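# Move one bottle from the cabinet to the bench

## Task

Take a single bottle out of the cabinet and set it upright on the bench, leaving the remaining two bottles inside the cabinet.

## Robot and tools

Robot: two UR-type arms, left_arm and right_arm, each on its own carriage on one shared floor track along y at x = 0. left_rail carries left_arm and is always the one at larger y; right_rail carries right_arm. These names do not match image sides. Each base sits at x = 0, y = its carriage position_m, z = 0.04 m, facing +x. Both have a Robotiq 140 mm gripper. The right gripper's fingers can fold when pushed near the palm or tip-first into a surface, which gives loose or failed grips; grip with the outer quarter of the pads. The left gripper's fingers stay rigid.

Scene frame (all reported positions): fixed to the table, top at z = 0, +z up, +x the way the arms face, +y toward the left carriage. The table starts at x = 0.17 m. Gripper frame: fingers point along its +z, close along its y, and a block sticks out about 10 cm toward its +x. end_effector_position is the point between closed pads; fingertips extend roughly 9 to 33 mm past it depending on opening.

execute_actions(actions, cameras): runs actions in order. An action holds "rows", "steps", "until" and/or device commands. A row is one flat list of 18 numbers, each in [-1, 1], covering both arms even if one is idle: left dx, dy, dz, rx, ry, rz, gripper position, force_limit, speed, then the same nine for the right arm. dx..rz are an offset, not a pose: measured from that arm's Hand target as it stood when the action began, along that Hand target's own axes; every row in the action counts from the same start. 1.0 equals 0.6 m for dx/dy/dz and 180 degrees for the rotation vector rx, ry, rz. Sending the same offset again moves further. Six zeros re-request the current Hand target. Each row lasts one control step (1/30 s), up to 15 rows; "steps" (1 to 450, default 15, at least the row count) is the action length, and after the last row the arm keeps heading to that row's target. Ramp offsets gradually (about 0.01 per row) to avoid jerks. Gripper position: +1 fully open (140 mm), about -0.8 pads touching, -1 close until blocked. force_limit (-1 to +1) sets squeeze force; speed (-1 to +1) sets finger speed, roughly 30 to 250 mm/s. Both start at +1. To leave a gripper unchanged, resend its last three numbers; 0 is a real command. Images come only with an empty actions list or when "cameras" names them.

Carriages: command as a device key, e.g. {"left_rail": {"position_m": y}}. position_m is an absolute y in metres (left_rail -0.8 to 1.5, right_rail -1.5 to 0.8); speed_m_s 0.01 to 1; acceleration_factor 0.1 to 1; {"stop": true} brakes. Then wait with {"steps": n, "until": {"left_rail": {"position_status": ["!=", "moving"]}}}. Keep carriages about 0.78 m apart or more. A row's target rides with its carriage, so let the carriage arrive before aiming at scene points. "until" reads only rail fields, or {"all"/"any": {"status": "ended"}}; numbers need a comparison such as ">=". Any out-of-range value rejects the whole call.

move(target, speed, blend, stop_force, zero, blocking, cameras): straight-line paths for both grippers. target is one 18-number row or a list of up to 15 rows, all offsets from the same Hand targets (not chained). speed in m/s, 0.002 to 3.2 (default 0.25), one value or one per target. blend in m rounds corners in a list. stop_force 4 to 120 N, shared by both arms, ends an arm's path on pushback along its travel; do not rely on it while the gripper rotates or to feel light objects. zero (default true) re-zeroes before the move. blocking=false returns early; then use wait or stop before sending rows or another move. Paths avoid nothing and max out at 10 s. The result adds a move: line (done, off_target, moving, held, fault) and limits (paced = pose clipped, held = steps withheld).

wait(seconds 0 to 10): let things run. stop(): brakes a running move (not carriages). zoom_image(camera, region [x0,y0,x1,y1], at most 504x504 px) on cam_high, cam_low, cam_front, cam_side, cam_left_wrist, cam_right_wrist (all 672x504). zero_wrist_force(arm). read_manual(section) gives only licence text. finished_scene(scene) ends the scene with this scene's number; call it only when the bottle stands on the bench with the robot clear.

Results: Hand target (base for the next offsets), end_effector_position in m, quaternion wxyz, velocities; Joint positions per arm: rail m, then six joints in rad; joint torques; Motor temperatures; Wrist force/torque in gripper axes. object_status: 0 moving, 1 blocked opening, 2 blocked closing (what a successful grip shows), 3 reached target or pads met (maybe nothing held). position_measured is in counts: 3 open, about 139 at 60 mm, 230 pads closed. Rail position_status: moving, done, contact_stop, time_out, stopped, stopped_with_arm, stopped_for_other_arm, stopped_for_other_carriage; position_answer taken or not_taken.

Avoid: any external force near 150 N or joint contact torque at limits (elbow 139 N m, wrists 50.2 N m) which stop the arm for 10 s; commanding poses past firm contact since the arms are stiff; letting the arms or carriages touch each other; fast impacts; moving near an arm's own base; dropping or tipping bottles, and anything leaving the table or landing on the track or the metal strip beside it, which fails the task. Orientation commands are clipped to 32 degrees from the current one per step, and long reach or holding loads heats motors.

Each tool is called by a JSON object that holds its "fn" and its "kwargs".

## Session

{"fn": "execute_actions", "kwargs": {"actions": []}}

Scene clock: 0.00 s.
left_arm: end_effector_position=(+0.3563, +1.1183, +0.5790) position_measured=3 object_status=3 end_effector_quat_wxyz=(+0.000, +0.000, +1.000, +0.000) | right_arm: end_effector_position=(+0.3563, -1.0030, +0.5790) position_measured=3 object_status=3 end_effector_quat_wxyz=(+0.000, +0.000, +1.000, +0.000)
Joint positions: left_arm=[1.04 -0.28 -2.157 1.821 -1.235 -1.571 -0.28] | right_arm=[-1.082 -0.281 -2.157 1.821 -1.235 -1.571 -0.28]
Joint velocities: within noise
Joint torques (N m): no reading
Motor temperatures (°C): left_arm=[30 26 27 35 41 35] | right_arm=[29 26 28 29 32 33]
Wrist force (N): no reading
Wrist torque (N m): no reading
Wrist force, peak (N): no reading
Hand target: left_arm +0.3563, +1.1183, +0.5790; +0.000, +0.000, +1.000, +0.000 | right_arm +0.3563, -1.0030, +0.5790; +0.000, +0.000, +1.000, +0.000
Tool commands: left_gripper/position=+1.0 left_gripper/force_limit=+1.0 left_gripper/speed=+1.0 right_gripper/position=+1.0 right_gripper/force_limit=+1.0 right_gripper/speed=+1.0
left_rail: position_m=1.040 position_status=done
right_rail: position_m=-1.082 position_status=done

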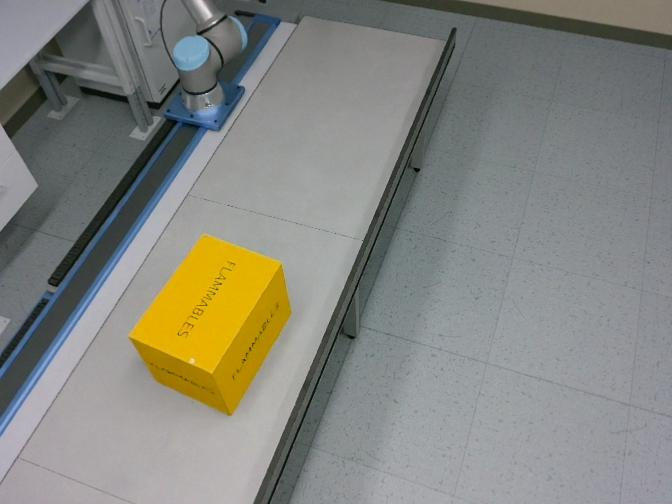

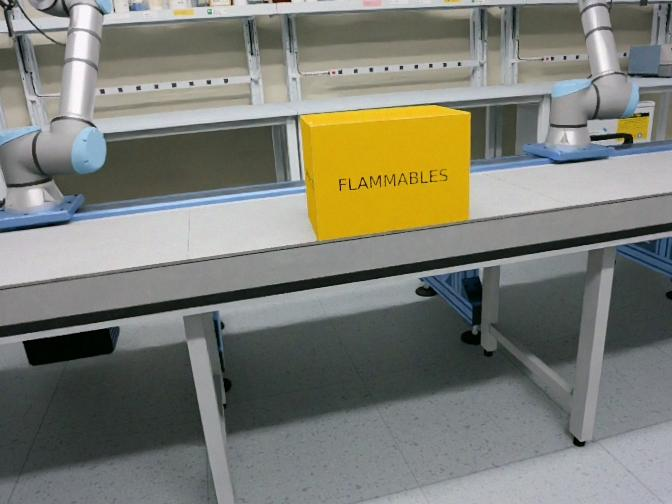

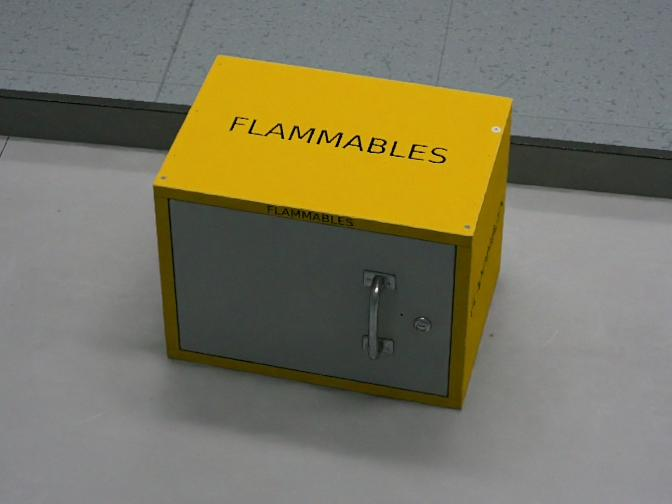

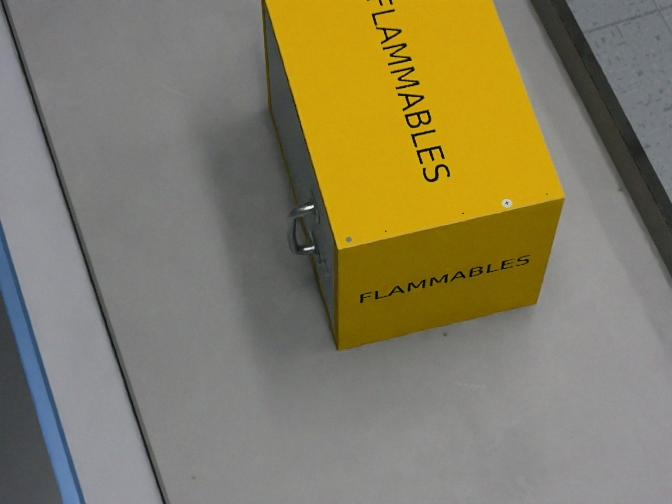

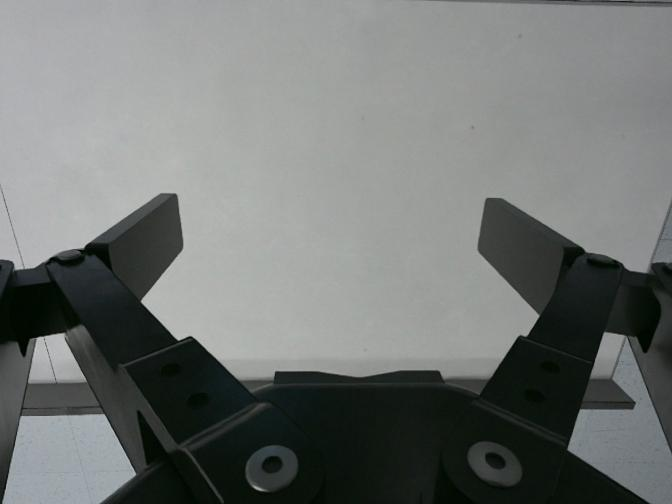

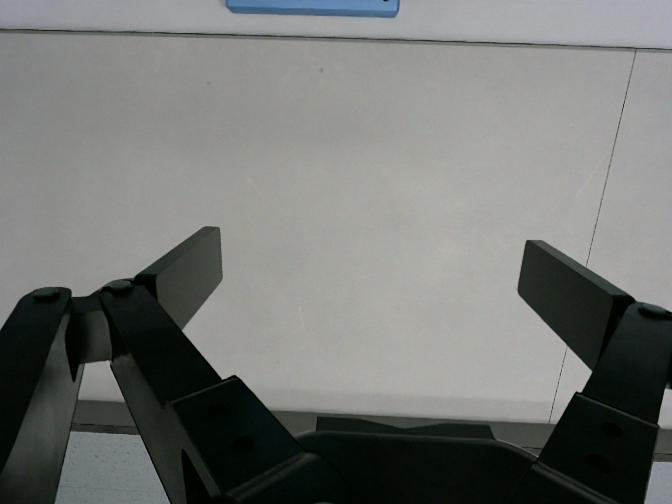

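{"fn": "execute_actions", "kwargs": {"actions": [{"left_rail":{"position_m":0.85,"speed_m_s":0.6,"acceleration_factor":0.5},"right_rail":{"position_m":-0.65,"speed_m_s":0.6,"acceleration_factor":0.5},"rows":[[0,0,0,0,0,0,-0.285,0,0,0,0,0,0,0,0,0.0,-0.2,0]],"steps":150,"until":{"all":{"status":"ended"}}}]}}

{"fn": "move", "kwargs": {"target": [0.01,-0.797,0.265,0.0848,-0.2689,0.1818,-0.285,0,0,0,0,0,0,0,0,0.0,-0.2,0], "speed": 0.35}}

{"fn": "move", "kwargs": {"target": [-0.0739,-0.6532,0.5289,0,0,0,-0.285,0,0,0,0,0,0,0,0,0.0,-0.2,0], "speed": 0.3, "cameras": ["cam_left_wrist","cam_front","cam_side"]}}

Scene clock: 8.63 s.
left_arm: end_effector_position=(+0.3563, +0.9286, +0.5790) position_measured=165 object_status=3 end_effector_quat_wxyz=(+0.000, +0.000, +1.000, +0.000) | right_arm: end_effector_position=(+0.3563, -0.5714, +0.5790) position_measured=129 object_status=3 end_effector_quat_wxyz=(+0.000, +0.000, +1.000, +0.000)
Joint positions: left_arm=[0.85 -0.28 -2.157 1.821 -1.235 -1.571 -0.28] | right_arm=[-0.65 -0.281 -2.157 1.821 -1.235 -1.571 -0.28]
Joint torques (N m): left_arm=[-1.81 1.72 -46.18 -4.75 0.18 0.51] | right_arm=[-2.02 0.94 -49.9 -4.98 1 1.07]
Wrist force (N): left_arm=[0.0 0.1 1.0] | right_arm=[-0.2 0.0 -0.3]
Wrist torque (N m): left_arm=[0.03 0.01 0.00] | right_arm=[0.02 0.04 0.00]
Wrist force, peak (N): left_arm=[-0.3 2.5 0.4] | right_arm=[0.1 -2.4 -0.2]
Hand target: left_arm +0.3563, +0.9286, +0.5790; +0.000, +0.000, +1.000, +0.000 | right_arm +0.3563, -0.5714, +0.5790; +0.000, +0.000, +1.000, +0.000
Off the commanded pose: left_arm 0.000 m, 0 deg | right_arm 0.000 m, 0 deg.
left_rail: position_m=0.850 speed_m_s=0.60 position_status=done
right_rail: position_m=-0.650 speed_m_s=0.60 position_status=done

Scene clock: 11.27 s.
left_arm: end_effector_position=(+0.3503, +0.4504, +0.4200) position_measured=165 object_status=3 end_effector_quat_wxyz=(+0.403, +0.273, +0.864, -0.127) end_effector_velocity=(+0.000, -0.001, -0.001) end_effector_angular_velocity=(+0.004, +0.000, -0.001) | right_arm: end_effector_position=(+0.3563, -0.5714, +0.5790) position_measured=129 object_status=3 end_effector_quat_wxyz=(+0.000, +0.000, +1.000, +0.000)
Joint positions: left_arm=[0.85 -1.729 -2.396 2.489 -2.145 -0.811 -0.923] | right_arm=[-0.65 -0.281 -2.157 1.821 -1.235 -1.571 -0.28]
Joint velocities: left_arm=[0 0.002 0.005 0 -0.003 -0.002 0.003] | right_arm=[within noise]
Joint torques (N m): left_arm=[17.26 30.52 -35.4 -8.11 -1.13 2.76] | right_arm=[-2.06 1.46 -51.01 -4.94 0.68 0.72]
Wrist force (N): left_arm=[-1.1 0.0 1.2] | right_arm=[-0.1 -0.1 0.0]
Wrist torque (N m): left_arm=[0.15 0.46 0.24] | right_arm=[-0.03 0.02 0.00]
Wrist force, peak (N): left_arm=[-1.7 -0.6 2.3] | right_arm=[-0.4 -0.1 0.3]
Hand target: left_arm +0.3504, +0.4504, +0.4200; +0.403, +0.273, +0.864, -0.127 | right_arm +0.3563, -0.5714, +0.5790; +0.000, +0.000, +1.000, +0.000
Off the commanded pose: left_arm 0.000 m, 0 deg | right_arm 0.000 m, 0 deg.
left_rail: position_m=0.850 speed_m_s=0.60 position_status=done
right_rail: position_m=-0.650 speed_m_s=0.60 position_status=done
move: done

Scene clock: 13.73 s.
left_arm: end_effector_position=(+0.3480, -0.0263, +0.2501) position_measured=165 object_status=3 end_effector_quat_wxyz=(+0.403, +0.273, +0.864, -0.127) | right_arm: end_effector_position=(+0.3563, -0.5714, +0.5790) position_measured=129 object_status=3 end_effector_quat_wxyz=(+0.000, +0.000, +1.000, +0.000)
Joint positions: left_arm=[0.85 -1.626 -1.234 1.994 -2.892 -0.862 -0.803] | right_arm=[-0.65 -0.281 -2.157 1.821 -1.235 -1.571 -0.28]
Joint torques (N m): left_arm=[19.94 -56.9 -49.88 -7.97 -1.61 2.62] | right_arm=[-3.06 1.39 -52.16 -4.99 1.34 1.2]
Wrist force (N): left_arm=[-1.2 -0.5 1.0] | right_arm=[-0.2 -0.1 0.0]
Wrist torque (N m): left_arm=[0.06 0.49 0.25] | right_arm=[-0.03 0.05 0.00]
Wrist force, peak (N): left_arm=[-1.0 -1.9 2.5] | right_arm=[0.3 -0.4 -0.2]
Hand target: left_arm +0.3480, -0.0265, +0.2501; +0.403, +0.273, +0.864, -0.127 | right_arm +0.3563, -0.5714, +0.5790; +0.000, +0.000, +1.000, +0.000
Off the commanded pose: left_arm 0.000 m, 0 deg | right_arm 0.000 m, 0 deg.
left_rail: position_m=0.850 speed_m_s=0.60 position_status=done
right_rail: position_m=-0.650 speed_m_s=0.60 position_status=done
move: done
Images, in order (width x height): cam_front 672x504, cam_side 672x504, cam_left_wrist 672x504.

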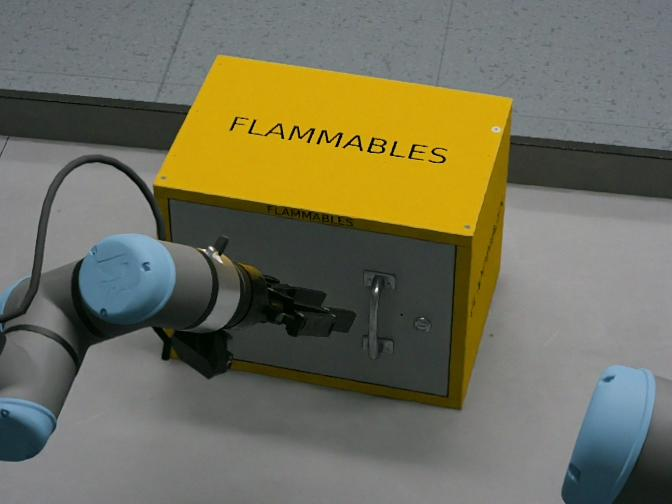

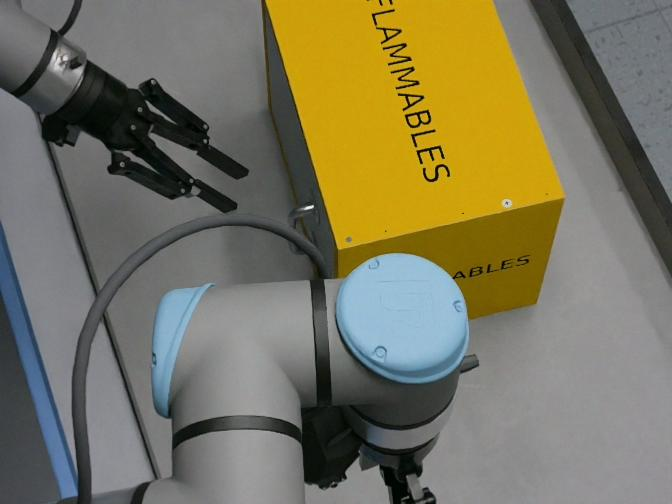

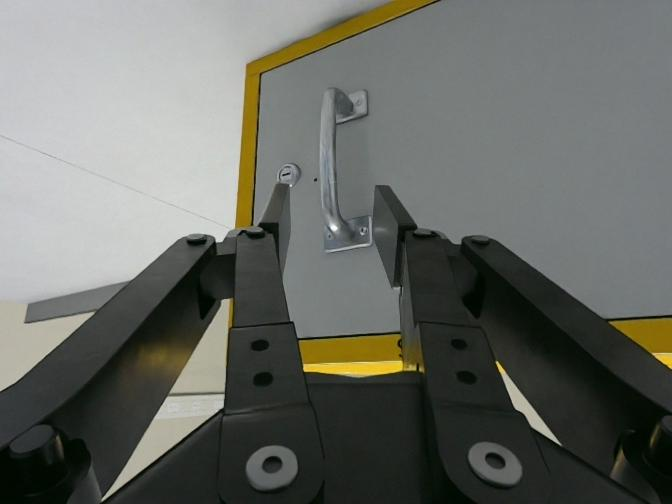

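{"fn": "move", "kwargs": {"target": [[0,-0.0058,0.09,0,0,0,-0.285,0,0,0,0,0,0,0,0,0.0,-0.2,0],[0,-0.0058,0.1333,0,0,0,-0.285,0,0,0,0,0,0,0,0,0.0,-0.2,0]], "speed": [0.12,0.04], "blend": 0.01, "stop_force": 12, "cameras": ["cam_left_wrist"]}}

Scene clock: 17.10 s.
left_arm: end_effector_position=(+0.3962, -0.0645, +0.1987) position_measured=165 object_status=3 end_effector_quat_wxyz=(+0.403, +0.273, +0.864, -0.127) | right_arm: end_effector_position=(+0.3563, -0.5714, +0.5790) position_measured=129 object_status=3 end_effector_quat_wxyz=(+0.000, +0.000, +1.000, +0.000)
Joint positions: left_arm=[0.85 -1.56 -1.1 1.919 -2.997 -0.899 -0.731] | right_arm=[-0.65 -0.281 -2.157 1.821 -1.235 -1.571 -0.28]
Joint torques (N m): left_arm=[17.51 -69.37 -48.15 -7.92 -1.67 2.54] | right_arm=[1.19 1.57 -51.4 -5.05 0.79 1.24]
Wrist force (N): left_arm=[-0.7 0.1 0.8] | right_arm=[-0.2 -0.2 -0.1]
Wrist torque (N m): left_arm=[0.20 0.37 0.24] | right_arm=[-0.04 0.04 0.00]
Wrist force, peak (N): left_arm=[-2.0 -0.1 1.3] | right_arm=[0.1 -0.4 0.4]
Hand target: left_arm +0.3962, -0.0645, +0.1987; +0.403, +0.273, +0.864, -0.127 | right_arm +0.3563, -0.5714, +0.5790; +0.000, +0.000, +1.000, +0.000
Off the commanded pose: left_arm 0.000 m, 0 deg | right_arm 0.000 m, 0 deg.
left_rail: position_m=0.850 speed_m_s=0.60 position_status=done
right_rail: position_m=-0.650 speed_m_s=0.60 position_status=done
move: done
Images, in order (width x height): cam_left_wrist 672x504.

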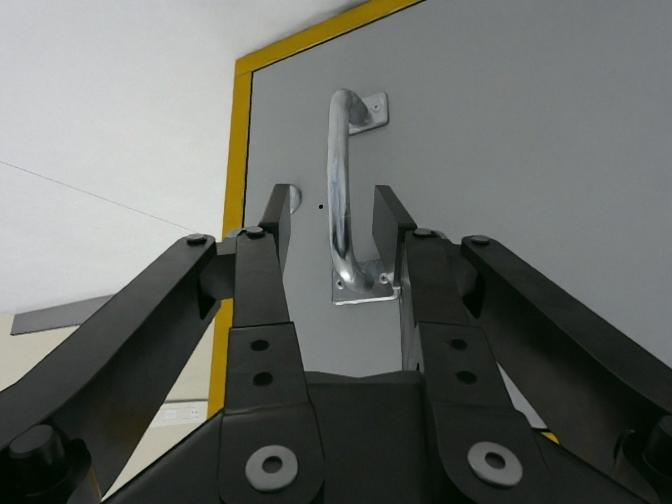

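{"fn": "move", "kwargs": {"target": [0,0.005,0.019,0,0,0,-0.285,0,-1,0,0,0,0,0,0,0.0,-0.2,0], "speed": 0.04, "stop_force": 8}}

{"fn": "execute_actions", "kwargs": {"actions": [{"rows":[[0,0,0,0,0,0,-1,0,-1,0,0,0,0,0,0,0.0,-0.2,0]],"steps":65}], "cameras": ["cam_left_wrist"]}}

Scene clock: 19.07 s.
left_arm: end_effector_position=(+0.4051, -0.0670, +0.1913) position_measured=165 object_status=3 end_effector_quat_wxyz=(+0.403, +0.273, +0.864, -0.127) | right_arm: end_effector_position=(+0.3563, -0.5714, +0.5790) position_measured=129 object_status=3 end_effector_quat_wxyz=(+0.000, +0.000, +1.000, +0.000)
Joint positions: left_arm=[0.85 -1.548 -1.083 1.911 -3.013 -0.905 -0.719] | right_arm=[-0.65 -0.281 -2.157 1.821 -1.235 -1.571 -0.28]
Joint torques (N m): left_arm=[16.48 -70.49 -46.89 -7.88 -1.96 2.87] | right_arm=[-2.89 0.06 -49.72 -4.34 1.43 1.01]
Wrist force (N): left_arm=[-1.6 0.0 0.9] | right_arm=[-0.3 -0.2 -0.1]
Wrist torque (N m): left_arm=[0.17 0.58 0.26] | right_arm=[-0.05 0.07 0.00]
Wrist force, peak (N): left_arm=[-1.5 0.2 1.4] | right_arm=[-0.3 -0.4 0.2]
Hand target: left_arm +0.4051, -0.0670, +0.1913; +0.403, +0.273, +0.864, -0.127 | right_arm +0.3563, -0.5714, +0.5790; +0.000, +0.000, +1.000, +0.000
Off the commanded pose: left_arm 0.000 m, 0 deg | right_arm 0.000 m, 0 deg.
left_rail: position_m=0.850 speed_m_s=0.60 position_status=done
right_rail: position_m=-0.650 speed_m_s=0.60 position_status=done
move: done

Scene clock: 21.43 s.
left_arm: end_effector_position=(+0.4051, -0.0670, +0.1913) position_measured=214 object_status=2 end_effector_quat_wxyz=(+0.403, +0.273, +0.864, -0.127) | right_arm: end_effector_position=(+0.3563, -0.5714, +0.5790) position_measured=129 object_status=3 end_effector_quat_wxyz=(+0.000, +0.000, +1.000, +0.000)
Joint positions: left_arm=[0.85 -1.548 -1.083 1.911 -3.013 -0.905 -0.719] | right_arm=[-0.65 -0.281 -2.157 1.821 -1.235 -1.571 -0.28]
Joint torques (N m): left_arm=[-32.33 -72.27 -47.37 -7.89 -1.98 2.73] | right_arm=[0.05 1.94 -51.02 -5.07 0.8 1]
Wrist force (N): left_arm=[-0.2 14.9 -3.3] | right_arm=[-0.1 0.0 0.1]
Wrist torque (N m): left_arm=[-0.11 0.47 -0.30] | right_arm=[0.01 0.02 0.00]
Wrist force, peak (N): left_arm=[1.3 17.8 -5.6] | right_arm=[-0.4 0.0 0.2]
Hand target: left_arm +0.4051, -0.0670, +0.1913; +0.403, +0.273, +0.864, -0.127 | right_arm +0.3563, -0.5714, +0.5790; +0.000, +0.000, +1.000, +0.000
Off the commanded pose: left_arm 0.000 m, 0 deg | right_arm 0.000 m, 0 deg.
left_rail: position_m=0.850 speed_m_s=0.60 position_status=done
right_rail: position_m=-0.650 speed_m_s=0.60 position_status=done
Images, in order (width x height): cam_left_wrist 672x504.

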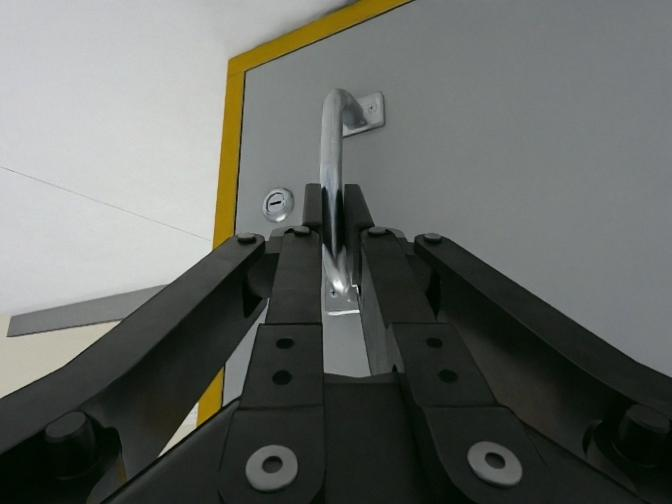

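{"fn": "move", "kwargs": {"target": [0.0202,-0.0065,-0.0241,0,0,0,-1,0,-1,0,0,0,0,0,0,0.0,-0.2,0], "speed": 0.04, "stop_force": 50}}

Scene clock: 25.63 s.
left_arm: end_effector_position=(+0.3874, -0.0595, +0.1913) position_measured=214 object_status=2 end_effector_quat_wxyz=(+0.403, +0.273, +0.864, -0.127) | right_arm: end_effector_position=(+0.3563, -0.5714, +0.5790) position_measured=129 object_status=3 end_effector_quat_wxyz=(+0.000, +0.000, +1.000, +0.000)
Joint positions: left_arm=[0.85 -1.571 -1.1 1.937 -3.007 -0.892 -0.743] | right_arm=[-0.65 -0.281 -2.157 1.821 -1.235 -1.571 -0.28]
Joint torques (N m): left_arm=[-13.55 -98.71 -15.26 -0.19 7.71 -0.63] | right_arm=[0.33 2.76 -52.55 -5.03 0.68 1.04]
Wrist force (N): left_arm=[-3.4 -11.8 7.6] | right_arm=[-0.1 -0.1 -0.2]
Wrist torque (N m): left_arm=[0.87 0.47 0.07] | right_arm=[-0.03 0.02 0.00]
Wrist force, peak (N): left_arm=[-0.2 18.7 -4.8] | right_arm=[0.2 0.0 -0.6]
Hand target: left_arm +0.3874, -0.0595, +0.1913; +0.403, +0.273, +0.864, -0.127 | right_arm +0.3563, -0.5714, +0.5790; +0.000, +0.000, +1.000, +0.000
Off the commanded pose: left_arm 0.000 m, 0 deg | right_arm 0.000 m, 0 deg.
left_rail: position_m=0.850 speed_m_s=0.60 position_status=done
right_rail: position_m=-0.650 speed_m_s=0.60 position_status=done
move: done

{"fn": "move", "kwargs": {"target": [0.0523,-0.0145,-0.0624,0.0298,0,0.025,-1,0,-1,0,0,0,0,0,0,0.0,-0.2,0], "speed": 0.06, "stop_force": 50, "cameras": ["cam_front"]}}

Scene clock: 28.60 s.
left_arm: end_effector_position=(+0.3424, -0.0385, +0.1914) position_measured=214 object_status=2 end_effector_quat_wxyz=(+0.395, +0.325, +0.846, -0.151) | right_arm: end_effector_position=(+0.3563, -0.5714, +0.5790) position_measured=129 object_status=3 end_effector_quat_wxyz=(+0.000, +0.000, +1.000, +0.000)
Joint positions: left_arm=[0.85 -1.607 -1.149 2.034 -3.109 -0.943 -0.655] | right_arm=[-0.65 -0.281 -2.157 1.821 -1.235 -1.571 -0.28]
Joint torques (N m): left_arm=[-33.57 -93.83 -28.03 -10.29 -5.42 2.92] | right_arm=[-3.08 2.75 -51.61 -4.82 0.95 0.8]
Wrist force (N): left_arm=[1.5 15.6 1.3] | right_arm=[0.0 -0.2 0.1]
Wrist torque (N m): left_arm=[-0.05 0.60 -0.16] | right_arm=[-0.06 0.00 0.00]
Wrist force, peak (N): left_arm=[-4.0 -14.6 9.3] | right_arm=[0.1 -0.4 0.4]
Hand target: left_arm +0.3424, -0.0385, +0.1914; +0.395, +0.325, +0.846, -0.151 | right_arm +0.3563, -0.5714, +0.5790; +0.000, +0.000, +1.000, +0.000
Off the commanded pose: left_arm 0.000 m, 0 deg | right_arm 0.000 m, 0 deg.
left_rail: position_m=0.850 speed_m_s=0.60 position_status=done
right_rail: position_m=-0.650 speed_m_s=0.60 position_status=done
move: done
Images, in order (width x height): cam_front 672x504.

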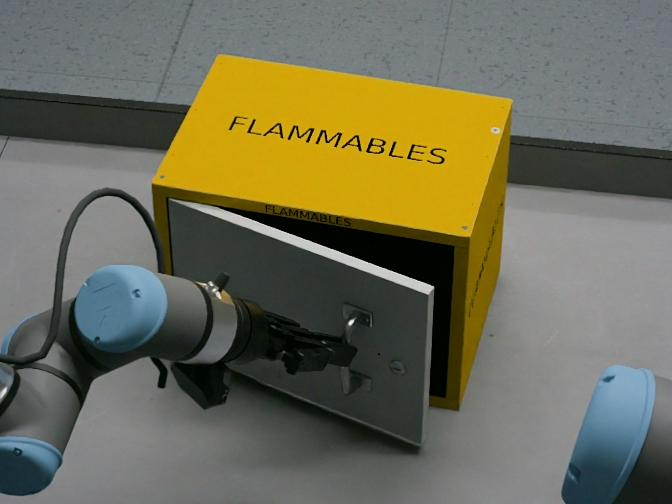

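{"fn": "move", "kwargs": {"target": [[0.072,-0.0022,-0.0858,0.0511,0,0.0429,-1,0,-1,0,0,0,0,0,0,0.0,-0.2,0],[0.1421,0.0209,-0.1694,0.1064,0,0.0893,-1,0,-1,0,0,0,0,0,0,0.0,-0.2,0]], "speed": 0.08, "blend": 0.02, "stop_force": 60, "cameras": ["cam_front"]}}

Scene clock: 33.70 s.
left_arm: end_effector_position=(+0.2522, +0.0596, +0.1914) position_measured=214 object_status=2 end_effector_quat_wxyz=(+0.353, +0.500, +0.756, -0.233) | right_arm: end_effector_position=(+0.3563, -0.5714, +0.5790) position_measured=129 object_status=3 end_effector_quat_wxyz=(+0.000, +0.000, +1.000, +0.000)
Joint positions: left_arm=[0.85 -1.614 -1.299 2.323 -3.418 -1.235 -0.297] | right_arm=[-0.65 -0.281 -2.157 1.821 -1.235 -1.571 -0.28]
Joint torques (N m): left_arm=[5.41 -82.77 -24.11 -12.34 -5.18 2.89] | right_arm=[-2.91 3.99 -52.78 -4.5 1 0.98]
Wrist force (N): left_arm=[7.0 11.0 9.0] | right_arm=[-0.3 -0.3 0.0]
Wrist torque (N m): left_arm=[0.01 0.78 -0.08] | right_arm=[-0.05 0.06 0.00]
Wrist force, peak (N): left_arm=[6.8 14.1 8.5] | right_arm=[-0.2 -0.4 0.2]
Hand target: left_arm +0.2522, +0.0596, +0.1914; +0.353, +0.500, +0.756, -0.233 | right_arm +0.3563, -0.5714, +0.5790; +0.000, +0.000, +1.000, +0.000
Off the commanded pose: left_arm 0.000 m, 0 deg | right_arm 0.000 m, 0 deg.
left_rail: position_m=0.850 speed_m_s=0.60 position_status=done
right_rail: position_m=-0.650 speed_m_s=0.60 position_status=done
move: done
Images, in order (width x height): cam_front 672x504.

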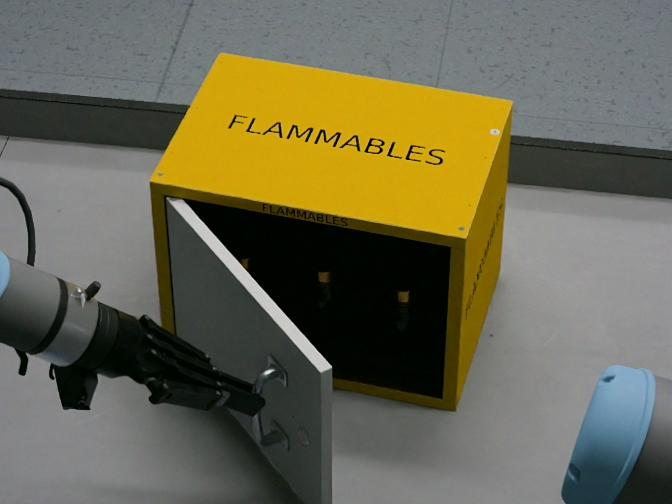

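{"fn": "move", "kwargs": {"target": [[0.073,0.0055,-0.0843,0.0553,0,0.0464,-1,0,-1,0,0,0,0,0,0,0.0,-0.2,0],[0.1415,0.0385,-0.1653,0.1064,0,0.0893,-1,0,-1,0,0,0,0,0,0,0.0,-0.2,0],[0.1713,0.0628,-0.201,0.1277,0,0.1072,-1,0,-1,0,0,0,0,0,0,0.0,-0.2,0]], "speed": 0.08, "blend": 0.02, "stop_force": 60, "cameras": ["cam_front","cam_side"]}}

Scene clock: 39.30 s.
left_arm: end_effector_position=(+0.2250, +0.2202, +0.1901) position_measured=214 object_status=2 end_effector_quat_wxyz=(+0.280, +0.679, +0.600, -0.316) | right_arm: end_effector_position=(+0.3563, -0.5714, +0.5790) position_measured=129 object_status=3 end_effector_quat_wxyz=(+0.000, +0.000, +1.000, +0.000)
Joint positions: left_arm=[0.85 -1.361 -1.445 2.544 -3.515 -1.823 0.218] | right_arm=[-0.65 -0.281 -2.157 1.821 -1.235 -1.571 -0.28]
Joint torques (N m): left_arm=[24.21 -52.25 -9.28 -1.1 -0.44 2.87] | right_arm=[-4.15 0.52 -52.15 -4.63 0.55 0.5]
Wrist force (N): left_arm=[-7.7 -9.5 1.7] | right_arm=[-0.1 -0.1 0.0]
Wrist torque (N m): left_arm=[0.71 0.45 0.10] | right_arm=[-0.01 0.02 0.00]
Wrist force, peak (N): left_arm=[6.7 11.8 9.4] | right_arm=[-0.3 -0.4 0.4]
Hand target: left_arm +0.2250, +0.2202, +0.1901; +0.280, +0.679, +0.600, -0.316 | right_arm +0.3563, -0.5714, +0.5790; +0.000, +0.000, +1.000, +0.000
Off the commanded pose: left_arm 0.000 m, 0 deg | right_arm 0.000 m, 0 deg.
left_rail: position_m=0.850 speed_m_s=0.60 position_status=done
right_rail: position_m=-0.650 speed_m_s=0.60 position_status=done
move: done
Images, in order (width x height): cam_front 672x504, cam_side 672x504.

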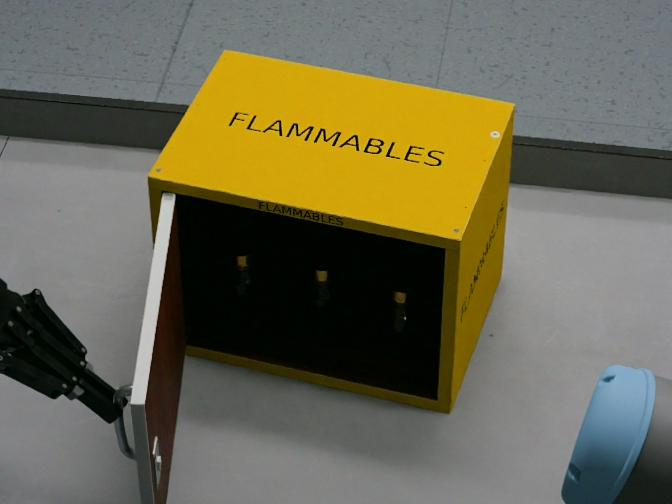

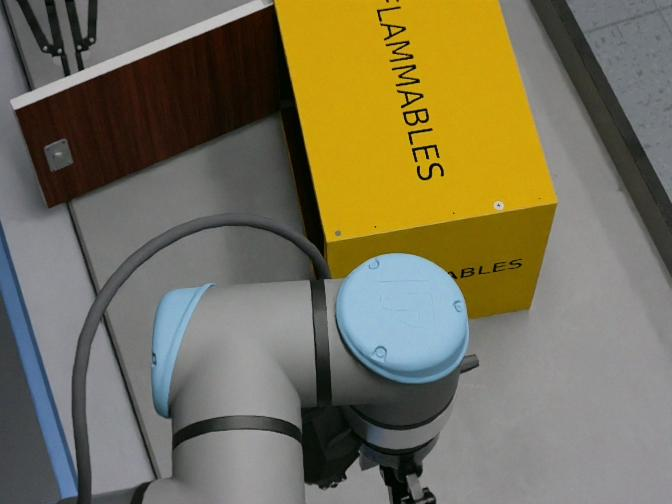

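{"fn": "execute_actions", "kwargs": {"actions": [{"right_rail":{"position_m":-0.55},"steps":60,"until":{"right_rail":{"position_status":["!=","moving"]}}}]}}

{"fn": "move", "kwargs": {"target": [[0,0,0,0,0,0,-1,0,-1,0.1772,0.369,0.3817,0.0132,-0.1886,0.0195,0.0,-0.2,0],[0,0,0,0,0,0,-1,0,-1,0.0938,0.7523,0.6317,0.0264,-0.3772,0.0391,0.0,-0.2,0],[0,0,0,0,0,0,-1,0,-1,-0.0728,0.7998,0.74,0.0264,-0.3772,0.0391,0.0,-0.2,0]], "speed": [0.3,0.25,0.12], "blend": [0.05,0.02,0], "cameras": ["cam_right_wrist","cam_front","cam_side"]}}

Scene clock: 43.97 s.
left_arm: end_effector_position=(+0.2250, +0.2202, +0.1901) position_measured=214 object_status=2 end_effector_quat_wxyz=(+0.280, +0.679, +0.600, -0.316) | right_arm: end_effector_position=(+0.3563, -0.4714, +0.5790) position_measured=129 object_status=3 end_effector_quat_wxyz=(+0.000, +0.000, +1.000, +0.000)
Joint positions: left_arm=[0.85 -1.361 -1.445 2.544 -3.515 -1.823 0.218] | right_arm=[-0.55 -0.281 -2.157 1.821 -1.235 -1.571 -0.28]
Joint torques (N m): left_arm=[22.63 -49.07 -13.85 -0.99 0.43 2.74] | right_arm=[-1.26 -0.92 -52.34 -4.18 0.84 1.12]
Wrist force (N): left_arm=[-7.0 -9.5 -0.8] | right_arm=[-0.3 -0.3 0.0]
Wrist torque (N m): left_arm=[0.80 0.45 0.10] | right_arm=[-0.06 0.06 0.00]
Wrist force, peak (N): left_arm=[-7.9 -9.5 1.4] | right_arm=[0.0 -1.8 0.2]
Hand target: left_arm +0.2250, +0.2202, +0.1901; +0.280, +0.679, +0.600, -0.316 | right_arm +0.3563, -0.4714, +0.5790; +0.000, +0.000, +1.000, +0.000
Tool commands: left_gripper/position=-1.0 left_gripper/force_limit=+0.0 left_gripper/speed=-1.0 right_gripper/position=+0.0 right_gripper/force_limit=-0.2 right_gripper/speed=+0.0
Off the commanded pose: left_arm 0.000 m, 0 deg | right_arm 0.000 m, 0 deg.
left_rail: position_m=0.850 speed_m_s=0.60 position_status=done
right_rail: position_m=-0.550 speed_m_s=0.60 position_status=done

Scene clock: 48.07 s.
left_arm: end_effector_position=(+0.2250, +0.2202, +0.1901) position_measured=214 object_status=2 end_effector_quat_wxyz=(+0.280, +0.679, +0.600, -0.316) | right_arm: end_effector_position=(+0.4000, +0.0084, +0.1350) position_measured=129 object_status=3 end_effector_quat_wxyz=(+0.558, +0.058, +0.827, -0.039)
Joint positions: left_arm=[0.85 -1.361 -1.445 2.544 -3.515 -1.823 0.218] | right_arm=[-0.55 1.137 -1.014 2.297 -3.477 -2.663 0.89]
Joint torques (N m): left_arm=[16.76 -44.84 -22.02 -0.99 1.17 2.77] | right_arm=[-19.48 -53.63 -27.4 -9.55 1.57 -2.83]
Wrist force (N): left_arm=[-7.0 -9.8 -0.7] | right_arm=[1.2 0.2 -0.5]
Wrist torque (N m): left_arm=[0.74 0.47 0.11] | right_arm=[0.27 -0.43 0.20]
Wrist force, peak (N): left_arm=[-6.8 -10.4 -0.9] | right_arm=[2.5 1.6 -0.8]
Hand target: left_arm +0.2250, +0.2202, +0.1901; +0.280, +0.679, +0.600, -0.316 | right_arm +0.4001, +0.0085, +0.1350; +0.558, +0.058, +0.827, -0.039
Off the commanded pose: left_arm 0.000 m, 0 deg | right_arm 0.000 m, 0 deg.
left_rail: position_m=0.850 speed_m_s=0.60 position_status=done
right_rail: position_m=-0.550 speed_m_s=0.60 position_status=done
move: done
Images, in order (width x height): cam_front 672x504, cam_side 672x504, cam_right_wrist 672x504.

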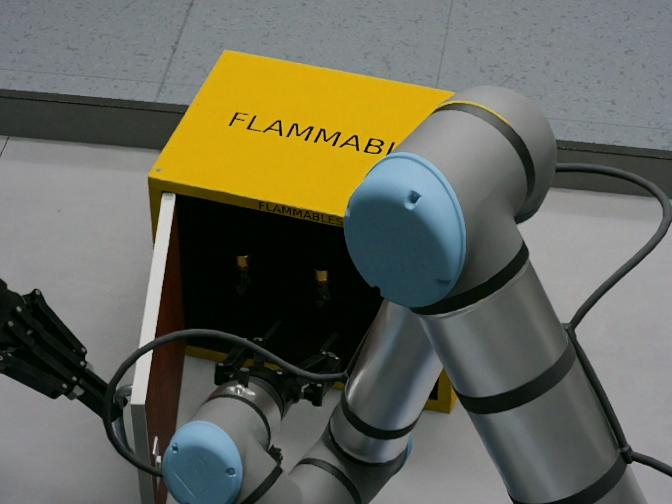

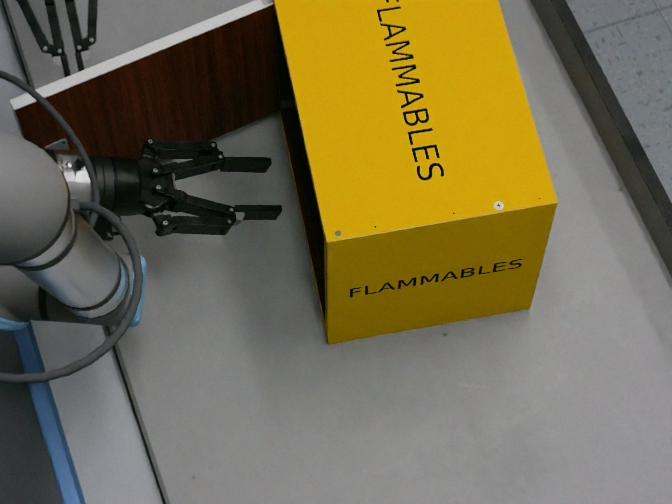

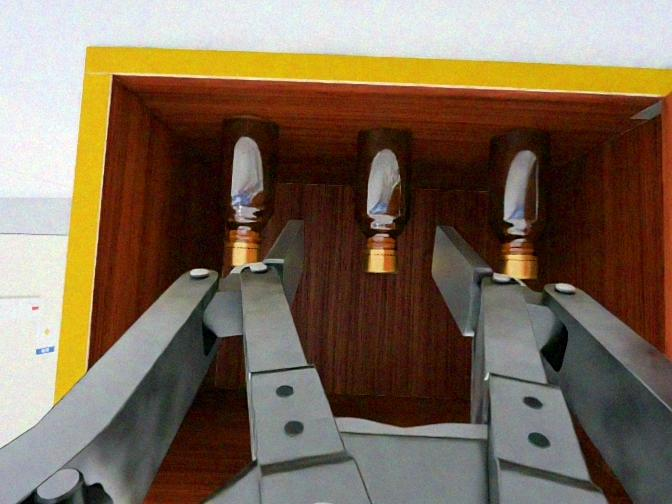

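{"fn": "move", "kwargs": {"target": [[0,0,0,0,0,0,-1,0,-1,0.001,0.0273,0.04,0,0,0,0.0,-0.2,0],[0,0,0,0,0,0,-1,0,-1,0.007,0.0273,0.1826,0,0,0,0.0,-0.2,0]], "speed": 0.1, "blend": 0.01, "stop_force": 6, "cameras": ["cam_right_wrist","cam_side"]}}

Scene clock: 53.30 s.
left_arm: end_effector_position=(+0.2250, +0.2202, +0.1901) position_measured=214 object_status=2 end_effector_quat_wxyz=(+0.280, +0.679, +0.600, -0.316) | right_arm: end_effector_position=(+0.5014, +0.0107, +0.0901) position_measured=129 object_status=3 end_effector_quat_wxyz=(+0.558, +0.058, +0.827, -0.039)
Joint positions: left_arm=[0.85 -1.361 -1.445 2.544 -3.515 -1.823 0.218] | right_arm=[-0.55 0.99 -0.865 2.208 -3.727 -2.565 0.67]
Joint torques (N m): left_arm=[12.28 -38.94 -32.05 -1.03 1.77 2.39] | right_arm=[-21.42 -55.75 -25.65 -9 1.93 -2.92]
Wrist force (N): left_arm=[-6.7 -9.7 -0.6] | right_arm=[1.2 0.3 -0.3]
Wrist torque (N m): left_arm=[0.75 0.38 0.09] | right_arm=[0.30 -0.42 0.19]
Wrist force, peak (N): left_arm=[-7.1 -10.2 -0.8] | right_arm=[1.3 -0.6 -1.5]
Hand target: left_arm +0.2250, +0.2202, +0.1901; +0.280, +0.679, +0.600, -0.316 | right_arm +0.5014, +0.0107, +0.0901; +0.558, +0.058, +0.827, -0.039
Off the commanded pose: left_arm 0.000 m, 0 deg | right_arm 0.000 m, 0 deg.
left_rail: position_m=0.850 speed_m_s=0.60 position_status=done
right_rail: position_m=-0.550 speed_m_s=0.60 position_status=done
move: done
Images, in order (width x height): cam_side 672x504, cam_right_wrist 672x504.

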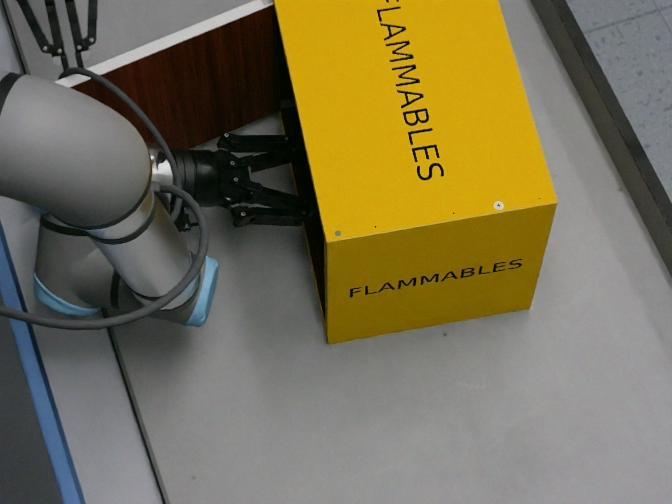

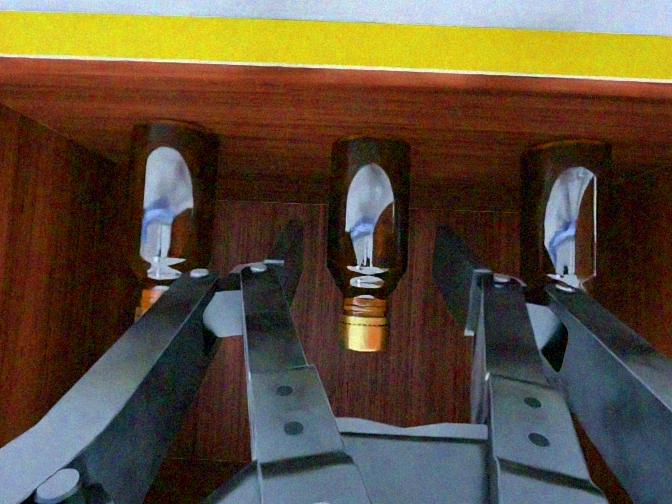

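{"fn": "move", "kwargs": {"target": [0,0,0,0,0,0,-1,0,-1,0.0085,0,0.0627,0,0,0,0.0,-0.2,0], "speed": 0.05, "stop_force": 6, "cameras": ["cam_right_wrist"]}}

Scene clock: 56.10 s.
left_arm: end_effector_position=(+0.2250, +0.2202, +0.1901) position_measured=214 object_status=2 end_effector_quat_wxyz=(+0.280, +0.679, +0.600, -0.316) | right_arm: end_effector_position=(+0.5340, +0.0061, +0.0713) position_measured=129 object_status=3 end_effector_quat_wxyz=(+0.558, +0.058, +0.827, -0.039)
Joint positions: left_arm=[0.85 -1.361 -1.445 2.544 -3.515 -1.823 0.218] | right_arm=[-0.55 0.942 -0.816 2.18 -3.795 -2.53 0.613]
Joint torques (N m): left_arm=[9.97 -35.24 -34.09 -1.2 2.86 2.67] | right_arm=[-17.08 -59.44 -24.39 -9.2 1.91 -3.09]
Wrist force (N): left_arm=[-7.0 -9.6 -0.8] | right_arm=[0.7 0.5 -0.5]
Wrist torque (N m): left_arm=[0.79 0.46 0.10] | right_arm=[0.35 -0.33 0.20]
Wrist force, peak (N): left_arm=[-7.1 -10.0 -1.3] | right_arm=[1.4 0.6 -0.4]
Hand target: left_arm +0.2250, +0.2202, +0.1901; +0.280, +0.679, +0.600, -0.316 | right_arm +0.5340, +0.0061, +0.0713; +0.558, +0.058, +0.827, -0.039
Off the commanded pose: left_arm 0.000 m, 0 deg | right_arm 0.000 m, 0 deg.
left_rail: position_m=0.850 speed_m_s=0.60 position_status=done
right_rail: position_m=-0.550 speed_m_s=0.60 position_status=done
move: done
Images, in order (width x height): cam_right_wrist 672x504.

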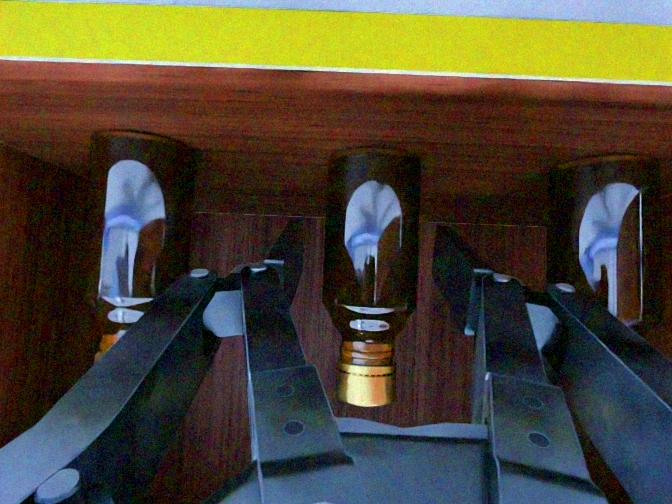

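{"fn": "move", "kwargs": {"target": [0,0,0,0,0,0,-1,0,-1,0.0031,0,-0.0077,0,0,0,0.0,-0.2,0], "speed": 0.04}}

{"fn": "execute_actions", "kwargs": {"actions": [{"rows":[[0,0,0,0,0,0,-1,0,-1,0,0,0,0,0,0,-1,-0.2,-1]],"steps":60}], "cameras": ["cam_right_wrist"]}}

Scene clock: 57.33 s.
left_arm: end_effector_position=(+0.2250, +0.2202, +0.1901) position_measured=214 object_status=2 end_effector_quat_wxyz=(+0.280, +0.679, +0.600, -0.316) | right_arm: end_effector_position=(+0.5293, +0.0068, +0.0713) position_measured=129 object_status=3 end_effector_quat_wxyz=(+0.558, +0.058, +0.827, -0.039)
Joint positions: left_arm=[0.85 -1.361 -1.445 2.544 -3.515 -1.823 0.218] | right_arm=[-0.55 0.949 -0.818 2.183 -3.791 -2.535 0.62]
Joint torques (N m): left_arm=[8.8 -34.26 -33.43 -1.08 2.76 2.67] | right_arm=[18.91 -99.34 -7.78 -0.31 -4.42 4.28]
Wrist force (N): left_arm=[-6.7 -9.3 -0.8] | right_arm=[0.8 0.5 -0.2]
Wrist torque (N m): left_arm=[0.85 0.38 0.10] | right_arm=[0.34 -0.34 -0.15]
Wrist force, peak (N): left_arm=[-6.9 -10.4 -0.9] | right_arm=[1.2 0.9 -0.5]
Hand target: left_arm +0.2250, +0.2202, +0.1901; +0.280, +0.679, +0.600, -0.316 | right_arm +0.5291, +0.0068, +0.0713; +0.558, +0.058, +0.827, -0.039
Off the commanded pose: left_arm 0.000 m, 0 deg | right_arm 0.000 m, 0 deg.
left_rail: position_m=0.850 speed_m_s=0.60 position_status=done
right_rail: position_m=-0.550 speed_m_s=0.60 position_status=done
move: done

Scene clock: 59.53 s.
left_arm: end_effector_position=(+0.2250, +0.2202, +0.1901) position_measured=214 object_status=2 end_effector_quat_wxyz=(+0.280, +0.679, +0.600, -0.316) | right_arm: end_effector_position=(+0.5291, +0.0068, +0.0713) position_measured=162 object_status=2 end_effector_quat_wxyz=(+0.558, +0.058, +0.827, -0.039)
Joint positions: left_arm=[0.85 -1.361 -1.445 2.544 -3.515 -1.823 0.218] | right_arm=[-0.55 0.949 -0.818 2.183 -3.79 -2.535 0.621]
Joint torques (N m): left_arm=[5.71 -32.56 -34.02 -1.13 3.16 2.69] | right_arm=[5.74 -86.42 -7.75 -0.45 -3.12 4.18]
Wrist force (N): left_arm=[-6.9 -9.3 -0.9] | right_arm=[-0.7 1.6 -4.1]
Wrist torque (N m): left_arm=[0.84 0.42 0.09] | right_arm=[0.38 -0.42 -0.17]
Wrist force, peak (N): left_arm=[-7.2 -10.2 -1.1] | right_arm=[-0.7 1.7 -4.4]
Hand target: left_arm +0.2250, +0.2202, +0.1901; +0.280, +0.679, +0.600, -0.316 | right_arm +0.5291, +0.0068, +0.0713; +0.558, +0.058, +0.827, -0.039
Off the commanded pose: left_arm 0.000 m, 0 deg | right_arm 0.000 m, 0 deg.
left_rail: position_m=0.850 speed_m_s=0.60 position_status=done
right_rail: position_m=-0.550 speed_m_s=0.60 position_status=done
Images, in order (width x height): cam_right_wrist 672x504.

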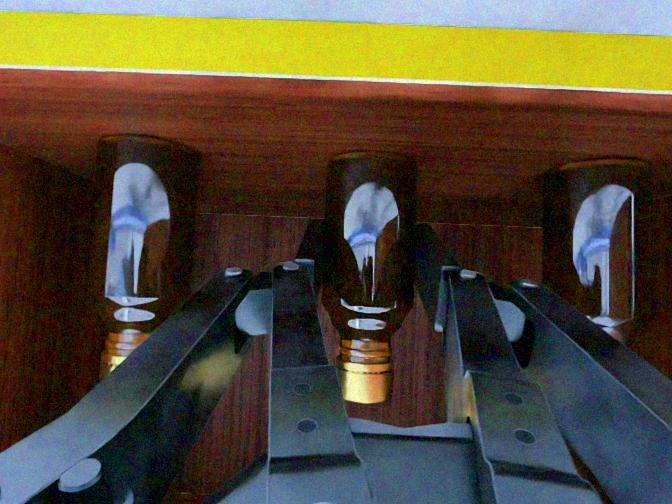

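{"fn": "move", "kwargs": {"target": [[0,0,0,0,0,0,-1,0,-1,-0.0464,0,-0.0187,0,0,0,-1,-0.2,-1],[0,0,0,0,0,0,-1,0,-1,0.0848,0,-0.3433,0,0,0,-1,-0.2,-1]], "speed": [0.06,0.12], "blend": [0.004,0], "cameras": ["cam_right_wrist","cam_front"]}}

Scene clock: 63.57 s.
left_arm: end_effector_position=(+0.2250, +0.2202, +0.1901) position_measured=214 object_status=2 end_effector_quat_wxyz=(+0.280, +0.679, +0.600, -0.316) | right_arm: end_effector_position=(+0.3211, +0.0361, +0.1012) position_measured=162 object_status=2 end_effector_quat_wxyz=(+0.558, +0.058, +0.827, -0.039)
Joint positions: left_arm=[0.85 -1.361 -1.445 2.544 -3.515 -1.823 0.218] | right_arm=[-0.55 1.277 -0.996 2.282 -3.22 -2.73 1.178]
Joint torques (N m): left_arm=[3.32 -29.64 -33.56 -1.36 3.57 2.66] | right_arm=[17.1 -93.03 -28.15 -2.36 -6.44 3.91]
Wrist force (N): left_arm=[-7.0 -9.9 -1.0] | right_arm=[3.5 0.1 0.7]
Wrist torque (N m): left_arm=[0.72 0.45 0.09] | right_arm=[0.25 -0.35 -0.15]
Wrist force, peak (N): left_arm=[-6.8 -10.3 -1.0] | right_arm=[-0.8 1.6 -4.3]
Hand target: left_arm +0.2250, +0.2202, +0.1901; +0.280, +0.679, +0.600, -0.316 | right_arm +0.3211, +0.0361, +0.1012; +0.558, +0.058, +0.827, -0.039
Off the commanded pose: left_arm 0.000 m, 0 deg | right_arm 0.000 m, 0 deg.
left_rail: position_m=0.850 speed_m_s=0.60 position_status=done
right_rail: position_m=-0.550 speed_m_s=0.60 position_status=done
move: done
Images, in order (width x height): cam_front 672x504, cam_right_wrist 672x504.

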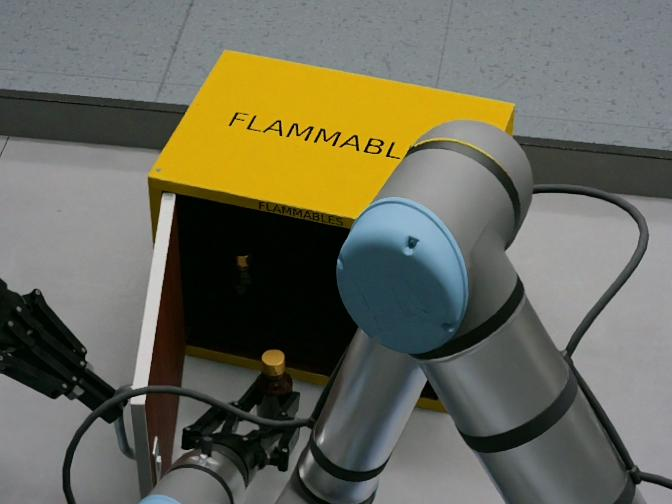

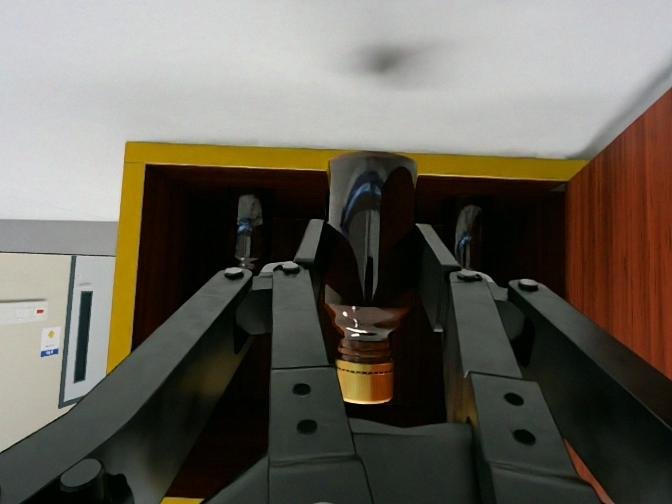

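{"fn": "move", "kwargs": {"target": [0,0,0,0,0,0,-1,0,-1,0.0278,-0.0104,-0.0689,0,0,0,-1,-0.2,-1], "speed": 0.12}}

{"fn": "execute_actions", "kwargs": {"actions": [{"right_rail":{"position_m":-1.05,"speed_m_s":0.4,"acceleration_factor":0.25},"steps":120,"until":{"right_rail":{"position_status":["!=","moving"]}}}], "cameras": ["cam_right_wrist","cam_front"]}}

Scene clock: 65.97 s.
left_arm: end_effector_position=(+0.2250, +0.2202, +0.1901) position_measured=214 object_status=2 end_effector_quat_wxyz=(+0.280, +0.679, +0.600, -0.316) | right_arm: end_effector_position=(+0.2761, +0.0361, +0.1012) position_measured=162 object_status=2 end_effector_quat_wxyz=(+0.558, +0.058, +0.827, -0.039)
Joint positions: left_arm=[0.85 -1.361 -1.445 2.544 -3.515 -1.823 0.218] | right_arm=[-0.55 1.349 -1.037 2.292 -3.026 -2.75 1.355]
Joint torques (N m): left_arm=[0.82 -29.75 -33.97 -1.42 3.67 2.58] | right_arm=[17.38 -89 -29.38 -1.65 -5.89 3.25]
Wrist force (N): left_arm=[-6.5 -9.6 -0.8] | right_arm=[3.3 0.2 0.6]
Wrist torque (N m): left_arm=[0.78 0.32 0.11] | right_arm=[0.27 -0.30 -0.14]
Wrist force, peak (N): left_arm=[-7.2 -10.2 -0.2] | right_arm=[3.9 -0.2 -0.6]
Hand target: left_arm +0.2250, +0.2202, +0.1901; +0.280, +0.679, +0.600, -0.316 | right_arm +0.2761, +0.0361, +0.1012; +0.558, +0.058, +0.827, -0.039
Off the commanded pose: left_arm 0.000 m, 0 deg | right_arm 0.000 m, 0 deg.
left_rail: position_m=0.850 speed_m_s=0.60 position_status=done
right_rail: position_m=-0.550 speed_m_s=0.60 position_status=done
move: done

Scene clock: 68.50 s.
left_arm: end_effector_position=(+0.2250, +0.2202, +0.1901) position_measured=214 object_status=2 end_effector_quat_wxyz=(+0.280, +0.679, +0.600, -0.316) | right_arm: end_effector_position=(+0.2761, -0.4639, +0.1012) position_measured=162 object_status=2 end_effector_quat_wxyz=(+0.558, +0.058, +0.827, -0.039)
Joint positions: left_arm=[0.85 -1.361 -1.445 2.544 -3.515 -1.823 0.218] | right_arm=[-1.05 1.349 -1.037 2.292 -3.025 -2.75 1.355]
Joint torques (N m): left_arm=[-2.35 -31.54 -34.07 -1.4 4.58 2.78] | right_arm=[8.51 -81.5 -24.17 -2.58 -5.6 4.1]
Wrist force (N): left_arm=[-6.6 -9.7 -0.5] | right_arm=[3.3 0.0 0.6]
Wrist torque (N m): left_arm=[0.75 0.36 0.10] | right_arm=[0.24 -0.28 -0.13]
Wrist force, peak (N): left_arm=[-7.1 -10.1 -1.1] | right_arm=[3.3 1.7 0.6]
Hand target: left_arm +0.2250, +0.2202, +0.1901; +0.280, +0.679, +0.600, -0.316 | right_arm +0.2761, -0.4639, +0.1012; +0.558, +0.058, +0.827, -0.039
Tool commands: left_gripper/position=-1.0 left_gripper/force_limit=+0.0 left_gripper/speed=-1.0 right_gripper/position=-1.0 right_gripper/force_limit=-0.2 right_gripper/speed=-1.0
Off the commanded pose: left_arm 0.000 m, 0 deg | right_arm 0.000 m, 0 deg.
left_rail: position_m=0.850 speed_m_s=0.60 position_status=done
right_rail: position_m=-1.050 speed_m_s=0.40 position_status=done
Images, in order (width x height): cam_front 672x504, cam_right_wrist 672x504.

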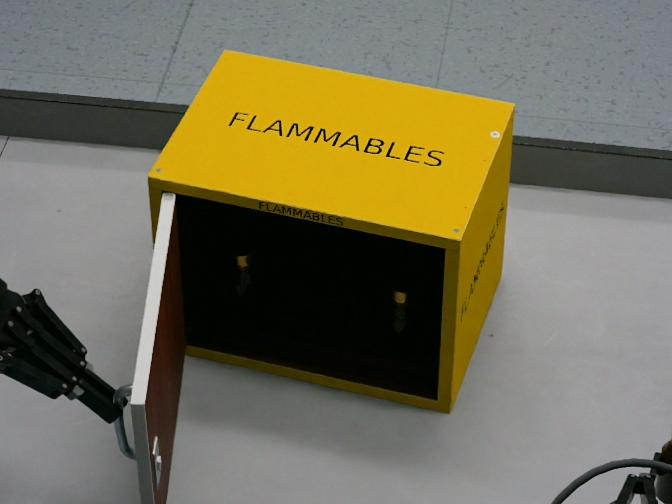

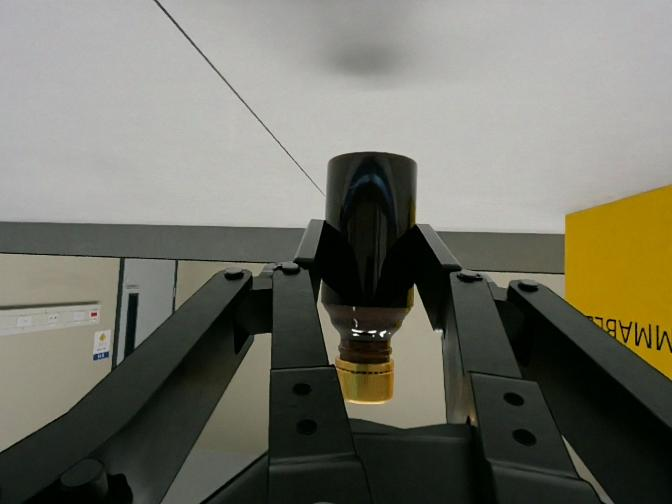

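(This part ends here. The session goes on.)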